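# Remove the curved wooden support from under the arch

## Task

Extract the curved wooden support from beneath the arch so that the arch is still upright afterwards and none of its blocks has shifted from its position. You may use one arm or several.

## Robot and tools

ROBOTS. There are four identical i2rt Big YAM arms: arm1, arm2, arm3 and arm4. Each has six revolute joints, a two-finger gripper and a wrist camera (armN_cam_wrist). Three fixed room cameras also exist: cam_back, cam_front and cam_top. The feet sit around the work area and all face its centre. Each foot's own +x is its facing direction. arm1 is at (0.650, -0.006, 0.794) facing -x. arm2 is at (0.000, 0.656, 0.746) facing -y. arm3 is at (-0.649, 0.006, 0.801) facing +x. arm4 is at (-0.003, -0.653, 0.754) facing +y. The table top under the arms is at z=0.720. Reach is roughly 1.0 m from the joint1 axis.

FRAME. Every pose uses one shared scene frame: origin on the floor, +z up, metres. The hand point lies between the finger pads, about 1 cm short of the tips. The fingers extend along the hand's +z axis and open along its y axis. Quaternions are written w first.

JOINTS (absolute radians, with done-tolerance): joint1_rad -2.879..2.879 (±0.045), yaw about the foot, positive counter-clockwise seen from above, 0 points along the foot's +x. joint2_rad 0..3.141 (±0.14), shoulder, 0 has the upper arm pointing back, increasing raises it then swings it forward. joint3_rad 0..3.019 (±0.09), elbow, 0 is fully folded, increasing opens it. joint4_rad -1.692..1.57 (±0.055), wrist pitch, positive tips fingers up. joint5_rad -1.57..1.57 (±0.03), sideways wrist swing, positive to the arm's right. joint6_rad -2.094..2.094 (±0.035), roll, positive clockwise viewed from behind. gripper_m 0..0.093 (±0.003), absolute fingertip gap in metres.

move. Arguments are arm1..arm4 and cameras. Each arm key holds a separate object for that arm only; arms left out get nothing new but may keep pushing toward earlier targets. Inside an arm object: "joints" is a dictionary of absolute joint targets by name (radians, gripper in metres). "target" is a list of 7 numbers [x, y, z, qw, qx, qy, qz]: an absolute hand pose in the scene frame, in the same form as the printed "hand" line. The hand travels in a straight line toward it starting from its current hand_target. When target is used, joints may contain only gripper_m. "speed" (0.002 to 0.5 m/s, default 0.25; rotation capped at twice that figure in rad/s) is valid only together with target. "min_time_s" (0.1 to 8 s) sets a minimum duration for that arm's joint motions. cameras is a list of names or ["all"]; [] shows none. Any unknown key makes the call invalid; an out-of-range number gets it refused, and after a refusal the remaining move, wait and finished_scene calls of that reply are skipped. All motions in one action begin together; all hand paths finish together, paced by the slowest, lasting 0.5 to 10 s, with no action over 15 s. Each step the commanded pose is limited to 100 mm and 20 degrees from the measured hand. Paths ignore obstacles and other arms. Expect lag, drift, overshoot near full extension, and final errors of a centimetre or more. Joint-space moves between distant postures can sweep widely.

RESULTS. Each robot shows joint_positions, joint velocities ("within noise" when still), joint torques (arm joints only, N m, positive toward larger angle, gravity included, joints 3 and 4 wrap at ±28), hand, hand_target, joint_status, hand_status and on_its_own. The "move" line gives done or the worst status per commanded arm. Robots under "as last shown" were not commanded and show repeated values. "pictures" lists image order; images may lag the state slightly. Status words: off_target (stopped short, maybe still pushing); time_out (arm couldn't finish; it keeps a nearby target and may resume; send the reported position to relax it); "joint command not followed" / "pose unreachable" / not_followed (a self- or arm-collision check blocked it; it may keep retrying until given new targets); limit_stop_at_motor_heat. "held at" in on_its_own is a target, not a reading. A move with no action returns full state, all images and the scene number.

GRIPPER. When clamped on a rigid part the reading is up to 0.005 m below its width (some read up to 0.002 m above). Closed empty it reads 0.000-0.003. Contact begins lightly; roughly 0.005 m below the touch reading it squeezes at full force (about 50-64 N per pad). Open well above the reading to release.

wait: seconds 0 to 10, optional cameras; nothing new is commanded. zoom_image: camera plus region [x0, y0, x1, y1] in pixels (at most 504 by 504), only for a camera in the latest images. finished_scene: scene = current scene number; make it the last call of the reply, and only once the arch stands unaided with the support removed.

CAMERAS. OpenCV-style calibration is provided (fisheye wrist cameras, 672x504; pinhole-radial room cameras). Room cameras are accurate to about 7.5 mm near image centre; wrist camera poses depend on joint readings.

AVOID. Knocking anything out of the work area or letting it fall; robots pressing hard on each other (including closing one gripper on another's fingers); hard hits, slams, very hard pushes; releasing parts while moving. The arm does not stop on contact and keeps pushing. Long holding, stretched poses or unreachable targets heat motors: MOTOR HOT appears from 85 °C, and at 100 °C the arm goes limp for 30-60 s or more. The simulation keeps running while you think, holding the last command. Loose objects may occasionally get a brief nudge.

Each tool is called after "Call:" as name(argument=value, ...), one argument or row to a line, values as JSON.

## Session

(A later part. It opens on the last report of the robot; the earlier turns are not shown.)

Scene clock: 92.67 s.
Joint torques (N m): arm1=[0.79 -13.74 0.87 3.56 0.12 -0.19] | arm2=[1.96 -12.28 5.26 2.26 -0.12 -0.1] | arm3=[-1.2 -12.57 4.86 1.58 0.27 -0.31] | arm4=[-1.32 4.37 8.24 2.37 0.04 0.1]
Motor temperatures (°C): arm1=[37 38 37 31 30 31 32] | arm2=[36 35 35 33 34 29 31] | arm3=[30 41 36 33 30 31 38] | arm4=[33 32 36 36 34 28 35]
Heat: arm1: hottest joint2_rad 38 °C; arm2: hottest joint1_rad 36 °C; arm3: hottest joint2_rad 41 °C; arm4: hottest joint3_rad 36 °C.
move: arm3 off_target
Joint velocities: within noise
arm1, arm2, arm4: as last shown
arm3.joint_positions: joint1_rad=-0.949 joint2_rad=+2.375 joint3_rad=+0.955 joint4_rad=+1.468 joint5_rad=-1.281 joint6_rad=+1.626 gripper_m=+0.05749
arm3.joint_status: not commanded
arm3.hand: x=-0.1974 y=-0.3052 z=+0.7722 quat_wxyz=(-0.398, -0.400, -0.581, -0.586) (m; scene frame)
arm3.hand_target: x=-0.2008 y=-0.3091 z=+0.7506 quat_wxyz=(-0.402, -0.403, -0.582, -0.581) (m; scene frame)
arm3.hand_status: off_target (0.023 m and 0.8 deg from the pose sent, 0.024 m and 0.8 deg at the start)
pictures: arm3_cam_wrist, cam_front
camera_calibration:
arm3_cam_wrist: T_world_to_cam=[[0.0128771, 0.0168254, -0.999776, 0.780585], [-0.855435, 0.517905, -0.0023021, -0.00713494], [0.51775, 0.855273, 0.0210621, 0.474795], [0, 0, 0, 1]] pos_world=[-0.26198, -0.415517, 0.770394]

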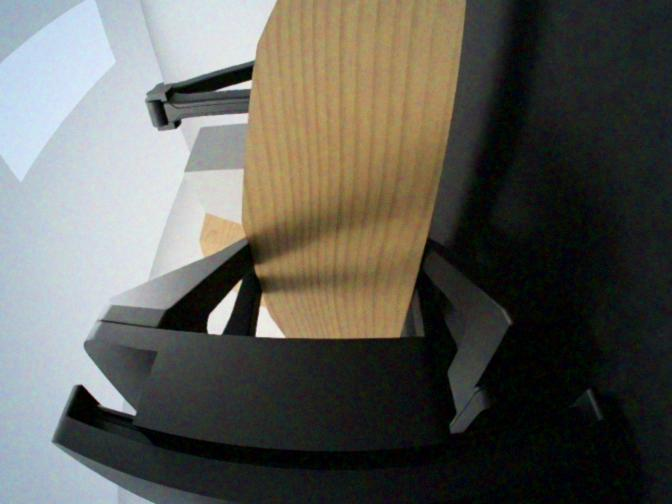

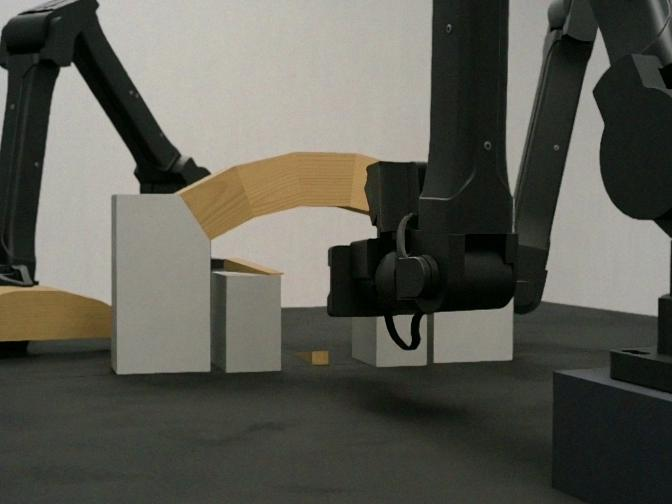

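Call:
move(
  arm3={"target": [-0.20, -0.31, 0.765, 0.4025, 0.4025, 0.5814, 0.5814], "speed": 0.03, "joints": {"gripper_m": 0.075}},
  cameras=["cam_front", "arm3_cam_wrist"],
)

Call:
move(
  arm2={"target": [-0.13, 0.062, 0.745, 0.698, 0.698, -0.114, 0.114], "speed": 0.05},
  cameras=["cam_back", "cam_top", "arm2_cam_wrist"],
)

Scene clock: 94.07 s.
Joint torques (N m): arm1=[0.67 -13.92 0.84 3.55 0.11 -0.17] | arm2=[1.9 -12.28 5.24 2.22 -0.14 -0.11] | arm3=[-1.14 -14.74 3.32 0.49 0.4 -0.37] | arm4=[-0.97 4.31 8.25 2.28 0.05 0.05]
Motor temperatures (°C): arm1=[37 38 37 31 30 31 32] | arm2=[36 35 35 33 34 29 31] | arm3=[30 41 36 32 30 31 37] | arm4=[33 32 36 36 34 28 35]
Heat: arm1: hottest joint2_rad 38 °C; arm2: hottest joint1_rad 36 °C; arm3: hottest joint2_rad 41 °C; arm4: hottest joint3_rad 36 °C.
move: arm3 off_target
Joint velocities: within noise
arm1, arm2, arm4: as last shown
arm3.joint_positions: joint1_rad=-0.950 joint2_rad=+2.361 joint3_rad=+0.957 joint4_rad=+1.480 joint5_rad=-1.284 joint6_rad=+1.645 gripper_m=+0.07487
arm3.joint_status: all done
arm3.hand: x=-0.1960 y=-0.3073 z=+0.7809 quat_wxyz=(-0.402, -0.395, -0.581, -0.587) (m; scene frame)
arm3.hand_target: x=-0.2003 y=-0.3098 z=+0.7654 quat_wxyz=(-0.403, -0.402, -0.581, -0.582) (m; scene frame)
arm3.hand_status: off_target (0.017 m and 1.1 deg from the pose sent, 0.009 m and 0.8 deg at the start)
pictures: arm3_cam_wrist, cam_front
camera_calibration:
arm3_cam_wrist: T_world_to_cam=[[0.0234848, 0.011252, -0.999661, 0.789562], [-0.856771, 0.515498, -0.0143256, 0.00364883], [0.515162, 0.856817, 0.0217468, 0.475081], [0, 0, 0, 1]] pos_world=[-0.26016, -0.417822, 0.779015]

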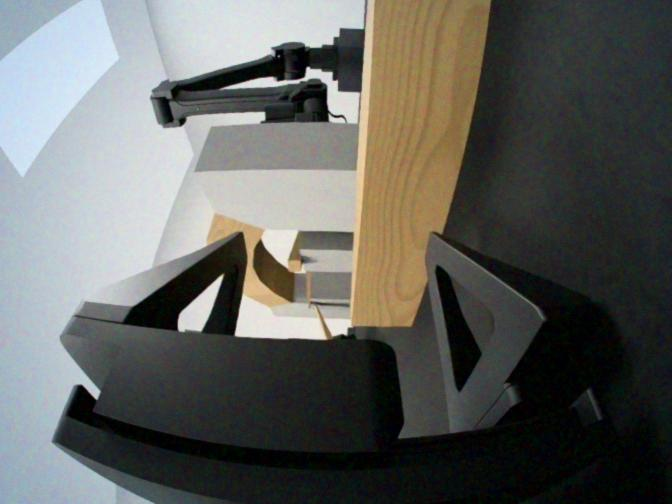

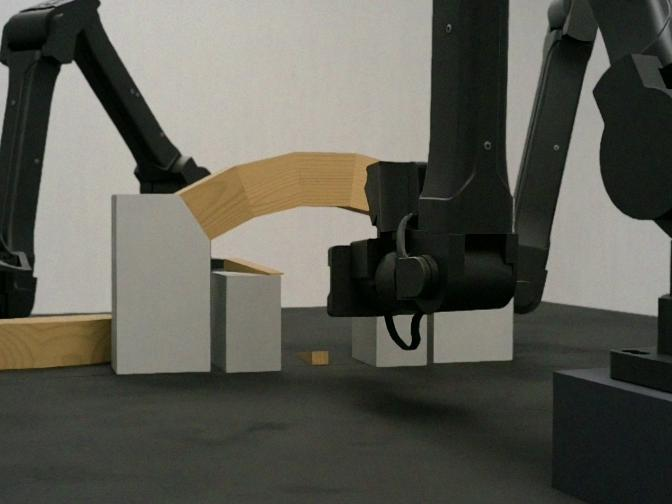

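Scene clock: 95.53 s.
Joint torques (N m): arm1=[0.79 -13.86 0.9 3.58 0.11 -0.18] | arm2=[1.03 -8.88 4.55 1.94 -0.13 -0.12] | arm3=[-1.03 -14.8 3.33 0.44 0.39 -0.39] | arm4=[-1.03 4.95 8.38 2.32 0.06 0.08]
Motor temperatures (°C): arm1=[37 38 37 31 30 31 32] | arm2=[36 35 35 33 34 29 31] | arm3=[30 41 36 32 30 31 37] | arm4=[33 32 36 36 34 28 35]
Heat: arm1: hottest joint2_rad 38 °C; arm2: hottest joint1_rad 36 °C; arm3: hottest joint2_rad 41 °C; arm4: hottest joint3_rad 36 °C.
move: arm2 off_target
Joint velocities: within noise
arm1.joint_positions: joint1_rad=+0.115 joint2_rad=+2.066 joint3_rad=+0.562 joint4_rad=+1.465 joint5_rad=+0.182 joint6_rad=+0.017 gripper_m=+0.00014
arm1.joint_status: not commanded
arm1.hand: x=+0.1178 y=-0.0222 z=+0.8368 quat_wxyz=(-0.032, +0.718, -0.034, -0.694) (m; scene frame)
arm1.hand_target: x=+0.1200 y=-0.0299 z=+0.8497 quat_wxyz=(-0.028, +0.707, -0.029, -0.706) (m; scene frame)
arm1.hand_status: not commanded
arm2.joint_positions: joint1_rad=-0.251 joint2_rad=+2.191 joint3_rad=+0.804 joint4_rad=+1.457 joint5_rad=-0.296 joint6_rad=+1.896 gripper_m=+0.01405
arm2.joint_status: not commanded
arm2.hand: x=-0.1297 y=+0.0608 z=+0.7878 quat_wxyz=(-0.723, -0.674, +0.104, -0.110) (m; scene frame)
arm2.hand_target: x=-0.1292 y=+0.0648 z=+0.7464 quat_wxyz=(-0.698, -0.698, +0.114, -0.114) (m; scene frame)
arm2.hand_status: off_target (0.043 m and 4.1 deg from the pose sent, 0.047 m and 0.7 deg at the start)
arm3: as last shown
arm3.hand_target: x=-0.2003 y=-0.3097 z=+0.7654 quat_wxyz=(-0.403, -0.402, -0.581, -0.582) (m; scene frame)
arm4.joint_positions: joint1_rad=-0.377 joint2_rad=+0.615 joint3_rad=+1.493 joint4_rad=-1.274 joint5_rad=+0.157 joint6_rad=-0.616 gripper_m=+0.09396
arm4.joint_status: not commanded
arm4.hand: x=+0.0978 y=-0.4603 z=+1.3602 quat_wxyz=(-0.554, +0.623, -0.545, -0.090) (m; scene frame)
arm4.hand_target: x=+0.0963 y=-0.4637 z=+1.3683 quat_wxyz=(-0.562, +0.618, -0.542, -0.093) (m; scene frame)
arm4.hand_status: not commanded
pictures: arm2_cam_wrist, cam_back, cam_top
camera_calibration:
arm2_cam_wrist: T_world_to_cam=[[0.294914, -0.0588367, -0.953711, 0.792652], [0.780042, 0.591286, 0.204733, -0.0910384], [0.55187, -0.804313, 0.220273, 0.0730043], [0, 0, 0, 1]] pos_world=[-0.203039, 0.159185, 0.758519]

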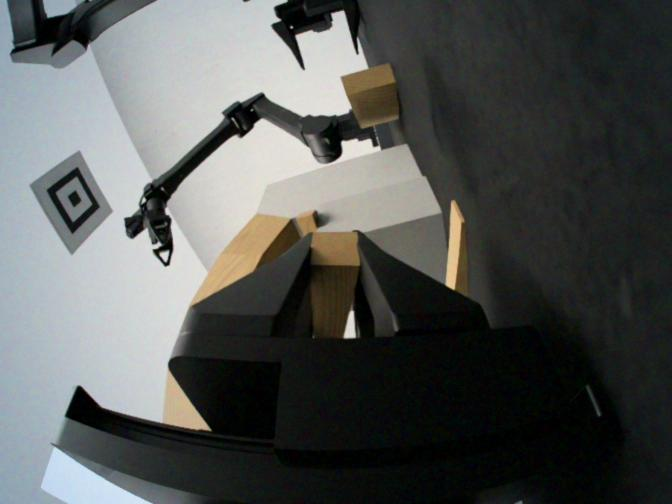

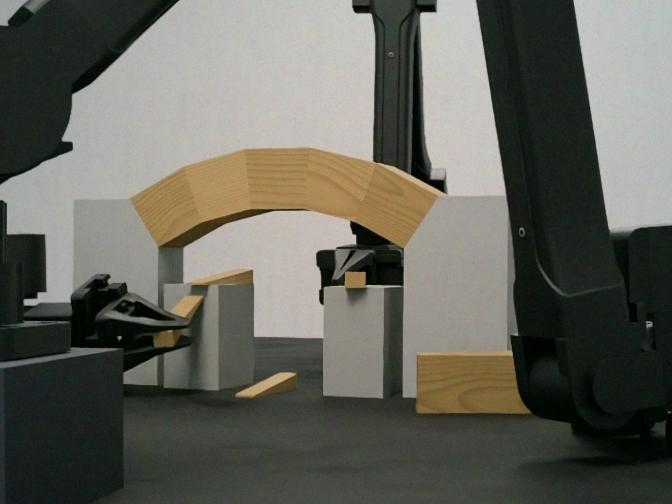

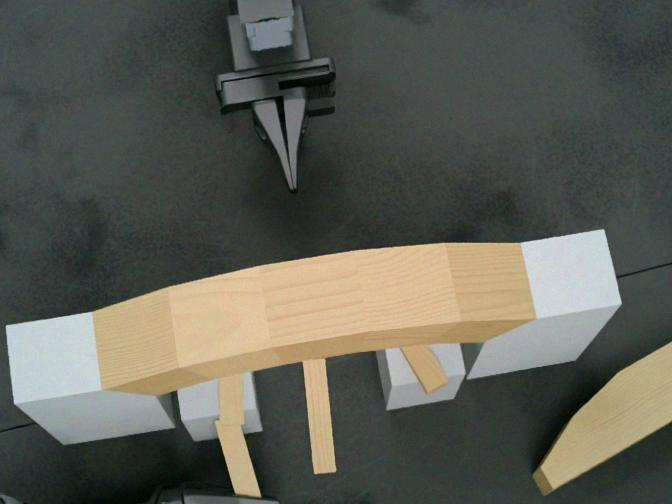

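Call:
move(
  arm2={"target": [-0.20, 0.09, 0.81, 0.698, 0.698, -0.114, 0.114], "speed": 0.06},
)

Call:
move(
  arm2={"target": [-0.20, 0.09, 0.755, 0.530, 0.8325, -0.136, 0.0866], "speed": 0.06},
  arm3={"target": [-0.29, -0.37, 0.80, 0.4025, 0.4025, 0.5814, 0.5814], "speed": 0.06},
  cameras=["cam_back", "cam_top", "arm2_cam_wrist"],
)

Scene clock: 98.23 s.
Joint torques (N m): arm1=[0.79 -13.86 0.85 3.55 0.12 -0.19] | arm2=[0.62 -13.74 3.47 1.96 -0.13 -0.11] | arm3=[-1.08 -14.62 3.25 0.47 0.39 -0.38] | arm4=[-0.97 4.84 8.23 2.3 0.05 0.07]
Motor temperatures (°C): arm1=[37 38 37 31 30 31 32] | arm2=[36 35 35 33 34 29 31] | arm3=[30 41 36 32 30 31 37] | arm4=[33 32 36 36 34 28 35]
Heat: arm1: hottest joint2_rad 38 °C; arm2: hottest joint1_rad 36 °C; arm3: hottest joint2_rad 41 °C; arm4: hottest joint3_rad 36 °C.
move: arm2 done
Joint velocities: within noise
arm1, arm3, arm4: as last shown
arm2.joint_positions: joint1_rad=-0.419 joint2_rad=+2.073 joint3_rad=+0.784 joint4_rad=+1.305 joint5_rad=-0.467 joint6_rad=+1.896 gripper_m=+0.01405
arm2.joint_status: not commanded
arm2.hand: x=-0.1994 y=+0.0855 z=+0.8134 quat_wxyz=(-0.704, -0.692, +0.111, -0.113) (m; scene frame)
arm2.hand_target: x=-0.2000 y=+0.0899 z=+0.8101 quat_wxyz=(-0.698, -0.698, +0.114, -0.114) (m; scene frame)
arm2.hand_status: done (0.006 m and 1.0 deg from the pose sent, 0.079 m and 4.1 deg at the start)
pictures: none

Scene clock: 102.53 s.
Joint torques (N m): arm1=[0.79 -13.74 0.88 3.56 0.12 -0.18] | arm2=[1.85 -13.04 8.16 1.69 0.12 -0.17] | arm3=[-1.03 -19.19 2.86 1.2 0.07 0.08] | arm4=[-0.73 4.78 8.4 2.25 0.07 0.08]
Motor temperatures (°C): arm1=[37 38 37 31 30 31 32] | arm2=[36 36 35 33 34 29 31] | arm3=[30 41 36 32 30 31 37] | arm4=[33 32 36 36 34 28 35]
Heat: arm1: hottest joint2_rad 38 °C; arm2: hottest joint1_rad 36 °C; arm3: hottest joint2_rad 41 °C; arm4: hottest joint3_rad 36 °C.
move: arm2 off_target; arm3 off_target
Joint velocities: within noise
arm1, arm4: as last shown
arm2.joint_positions: joint1_rad=-0.417 joint2_rad=+1.942 joint3_rad=+0.790 joint4_rad=+0.649 joint5_rad=-0.415 joint6_rad=+1.699 gripper_m=+0.01405
arm2.joint_status: not commanded
arm2.hand: x=-0.1979 y=+0.1038 z=+0.7444 quat_wxyz=(-0.522, -0.836, +0.146, -0.092) (m; scene frame)
arm2.hand_target: x=-0.1999 y=+0.0905 z=+0.7554 quat_wxyz=(-0.530, -0.832, +0.136, -0.087) (m; scene frame)
arm2.hand_status: off_target (0.018 m and 1.6 deg from the pose sent, 0.059 m and 26.0 deg at the start)
arm3.joint_positions: joint1_rad=-1.177 joint2_rad=+2.339 joint3_rad=+0.948 joint4_rad=+1.480 joint5_rad=-1.503 joint6_rad=+1.682 gripper_m=+0.07494
arm3.joint_status: not commanded
arm3.hand: x=-0.2879 y=-0.3647 z=+0.7879 quat_wxyz=(-0.395, -0.407, -0.580, -0.585) (m; scene frame)
arm3.hand_target: x=-0.2900 y=-0.3700 z=+0.7998 quat_wxyz=(-0.402, -0.403, -0.582, -0.581) (m; scene frame)
arm3.hand_status: off_target (0.013 m and 1.1 deg from the pose sent, 0.115 m and 1.1 deg at the start)
pictures: arm2_cam_wrist, cam_back, cam_top
camera_calibration:
arm2_cam_wrist: T_world_to_cam=[[0.334111, 0.421372, -0.843099, 0.649407], [0.767928, 0.396947, 0.502712, -0.258485], [0.546494, -0.815401, -0.190959, 0.461073], [0, 0, 0, 1]] pos_world=[-0.27045, 0.204922, 0.765504]

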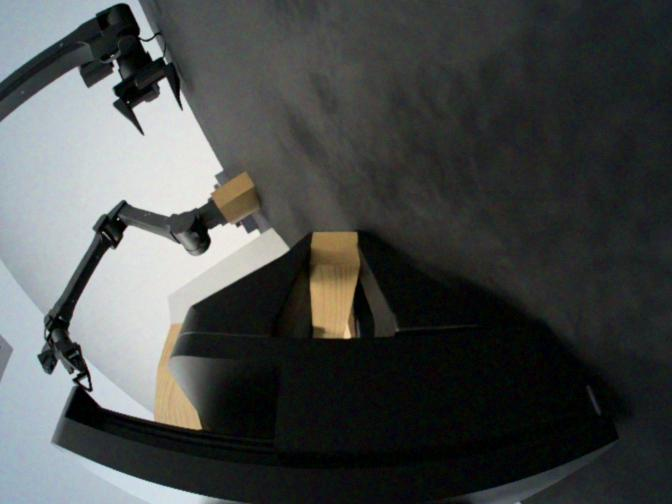

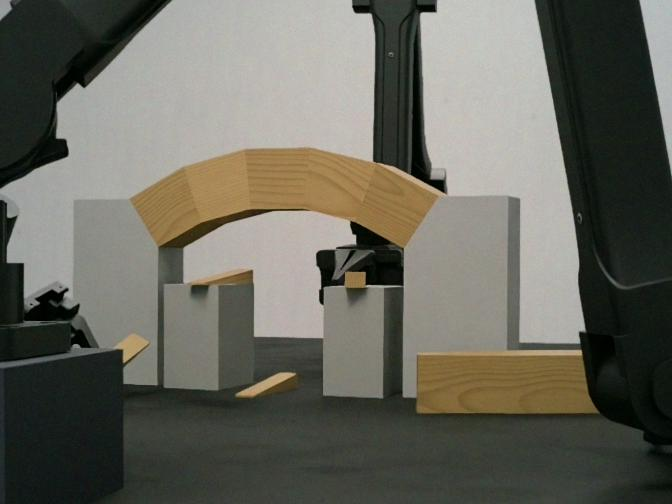

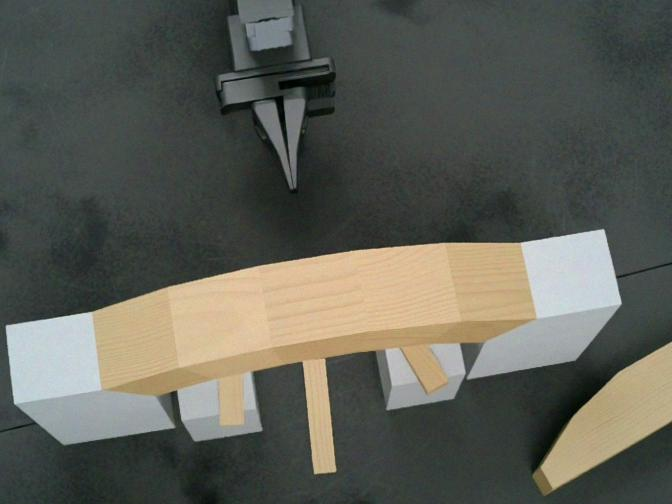

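Call:
move(
  arm2={"target": [-0.20, 0.10, 0.735, 0.530, 0.8325, -0.136, 0.0866], "speed": 0.04},
)

Call:
move(
  arm2={"joints": {"gripper_m": 0.03}},
)

Call:
move(
  arm2={"target": [-0.21, 0.22, 0.80, 0.530, 0.8325, -0.136, 0.0866], "speed": 0.1},
  cameras=["cam_back", "cam_front", "cam_top"],
)

Scene clock: 103.83 s.
Joint torques (N m): arm1=[0.79 -13.86 0.87 3.55 0.11 -0.19] | arm2=[1.14 -10.87 6.17 2.88 -0.2 -0.16] | arm3=[-0.97 -19.02 2.86 1.21 0.07 0.1] | arm4=[-0.97 4.6 8.35 2.3 0.08 0.06]
Motor temperatures (°C): arm1=[37 38 37 31 30 31 32] | arm2=[36 36 35 33 34 29 31] | arm3=[30 42 36 32 30 31 37] | arm4=[33 32 36 36 34 28 35]
Heat: arm1: hottest joint2_rad 38 °C; arm2: hottest joint1_rad 36 °C; arm3: hottest joint2_rad 42 °C; arm4: hottest joint3_rad 36 °C.
move: arm2 done
Joint velocities: within noise
arm1, arm3, arm4: as last shown
arm2.joint_positions: joint1_rad=-0.417 joint2_rad=+1.953 joint3_rad=+0.790 joint4_rad=+0.682 joint5_rad=-0.415 joint6_rad=+1.693 gripper_m=+0.01405
arm2.joint_status: not commanded
arm2.hand: x=-0.1988 y=+0.1019 z=+0.7449 quat_wxyz=(-0.531, -0.831, +0.140, -0.087) (m; scene frame)
arm2.hand_target: x=-0.2000 y=+0.1003 z=+0.7350 quat_wxyz=(-0.530, -0.833, +0.136, -0.086) (m; scene frame)
arm2.hand_status: done (0.010 m and 0.4 deg from the pose sent, 0.010 m and 1.6 deg at the start)
arm3.joint_positions: joint1_rad=-1.177 joint2_rad=+2.339 joint3_rad=+0.948 joint4_rad=+1.480 joint5_rad=-1.503 joint6_rad=+1.684 gripper_m=+0.07494
arm3.hand: x=-0.2879 y=-0.3647 z=+0.7879 quat_wxyz=(-0.394, -0.408, -0.579, -0.586) (m; scene frame)
pictures: none

Scene clock: 104.50 s.
Joint torques (N m): arm1=[0.73 -13.8 0.9 3.58 0.11 -0.17] | arm2=[1.14 -10.75 6.2 2.14 -0.21 -0.15] | arm3=[-0.97 -19.08 2.85 1.2 0.06 0.1] | arm4=[-1.38 4.37 8.14 2.33 0.08 0.07]
Motor temperatures (°C): arm1=[37 38 37 31 30 31 32] | arm2=[36 36 35 33 34 29 31] | arm3=[30 42 36 32 30 31 36] | arm4=[33 32 36 36 34 28 35]
Heat: arm1: hottest joint2_rad 38 °C; arm2: hottest joint1_rad 36 °C; arm3: hottest joint2_rad 42 °C; arm4: hottest joint3_rad 36 °C.
move: arm2 done
Joint velocities: within noise
arm1, arm3, arm4: as last shown
arm2.joint_positions: joint1_rad=-0.417 joint2_rad=+1.953 joint3_rad=+0.790 joint4_rad=+0.701 joint5_rad=-0.415 joint6_rad=+1.692 gripper_m=+0.02984
arm2.joint_status: all done
arm2.hand: x=-0.1997 y=+0.1001 z=+0.7490 quat_wxyz=(-0.539, -0.827, +0.136, -0.085) (m; scene frame)
arm2.hand_target: x=-0.2000 y=+0.1004 z=+0.7350 quat_wxyz=(-0.530, -0.833, +0.136, -0.087) (m; scene frame)
arm2.hand_status: not commanded
pictures: none

Scene clock: 106.63 s.
Joint torques (N m): arm1=[0.79 -13.86 0.88 3.55 0.11 -0.17] | arm2=[0.44 -8.94 4.79 1.77 -0.3 -0.18] | arm3=[-0.91 -19.14 2.88 1.18 0.06 0.11] | arm4=[-0.38 4.42 8.21 2.35 0.04 0.07]
Motor temperatures (°C): arm1=[37 38 37 31 30 31 32] | arm2=[36 36 35 33 34 29 31] | arm3=[30 42 36 32 30 31 36] | arm4=[33 32 36 36 33 28 35]
Heat: arm1: hottest joint2_rad 38 °C; arm2: hottest joint1_rad 36 °C; arm3: hottest joint2_rad 42 °C; arm4: hottest joint3_rad 36 °C.
move: arm2 done
Joint velocities: within noise
arm1, arm3, arm4: as last shown
arm2.joint_positions: joint1_rad=-0.592 joint2_rad=+1.634 joint3_rad=+0.544 joint4_rad=+0.579 joint5_rad=-0.572 joint6_rad=+1.595 gripper_m=+0.02988
arm2.joint_status: not commanded
arm2.hand: x=-0.2119 y=+0.2126 z=+0.8048 quat_wxyz=(-0.537, -0.828, +0.134, -0.085) (m; scene frame)
arm2.hand_target: x=-0.2100 y=+0.2199 z=+0.8000 quat_wxyz=(-0.530, -0.832, +0.136, -0.087) (m; scene frame)
arm2.hand_status: done (0.009 m and 1.0 deg from the pose sent, 0.131 m and 1.2 deg at the start)
pictures: cam_back, cam_front, cam_top

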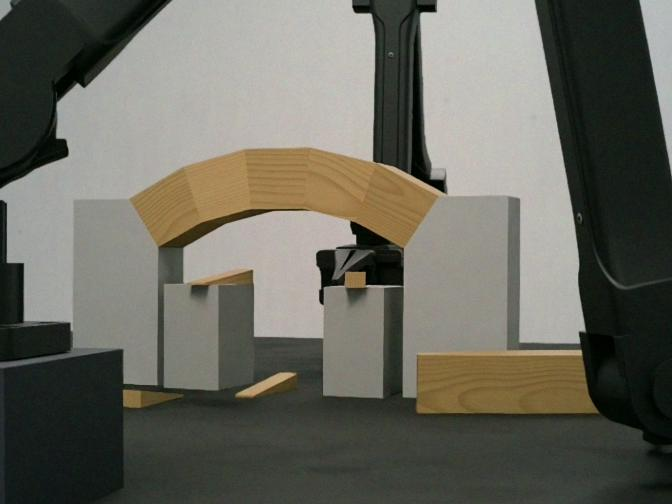

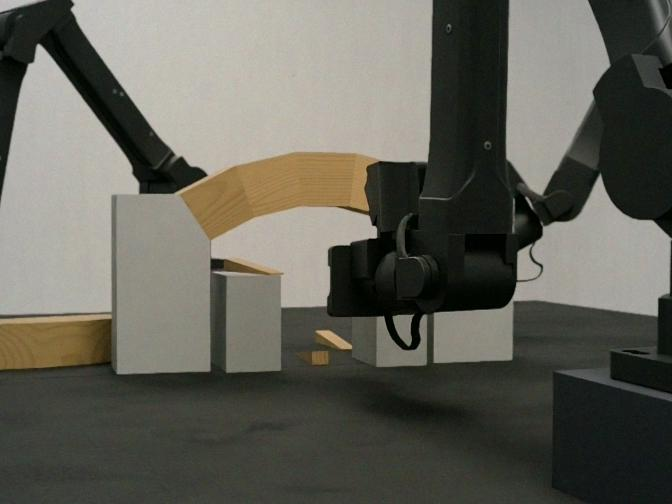

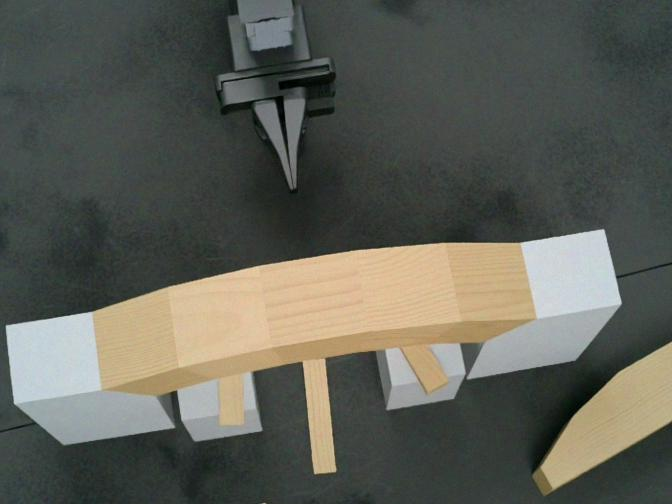

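Call:
finished_scene(
  scene=1,
)

The scene is finished: the task was done.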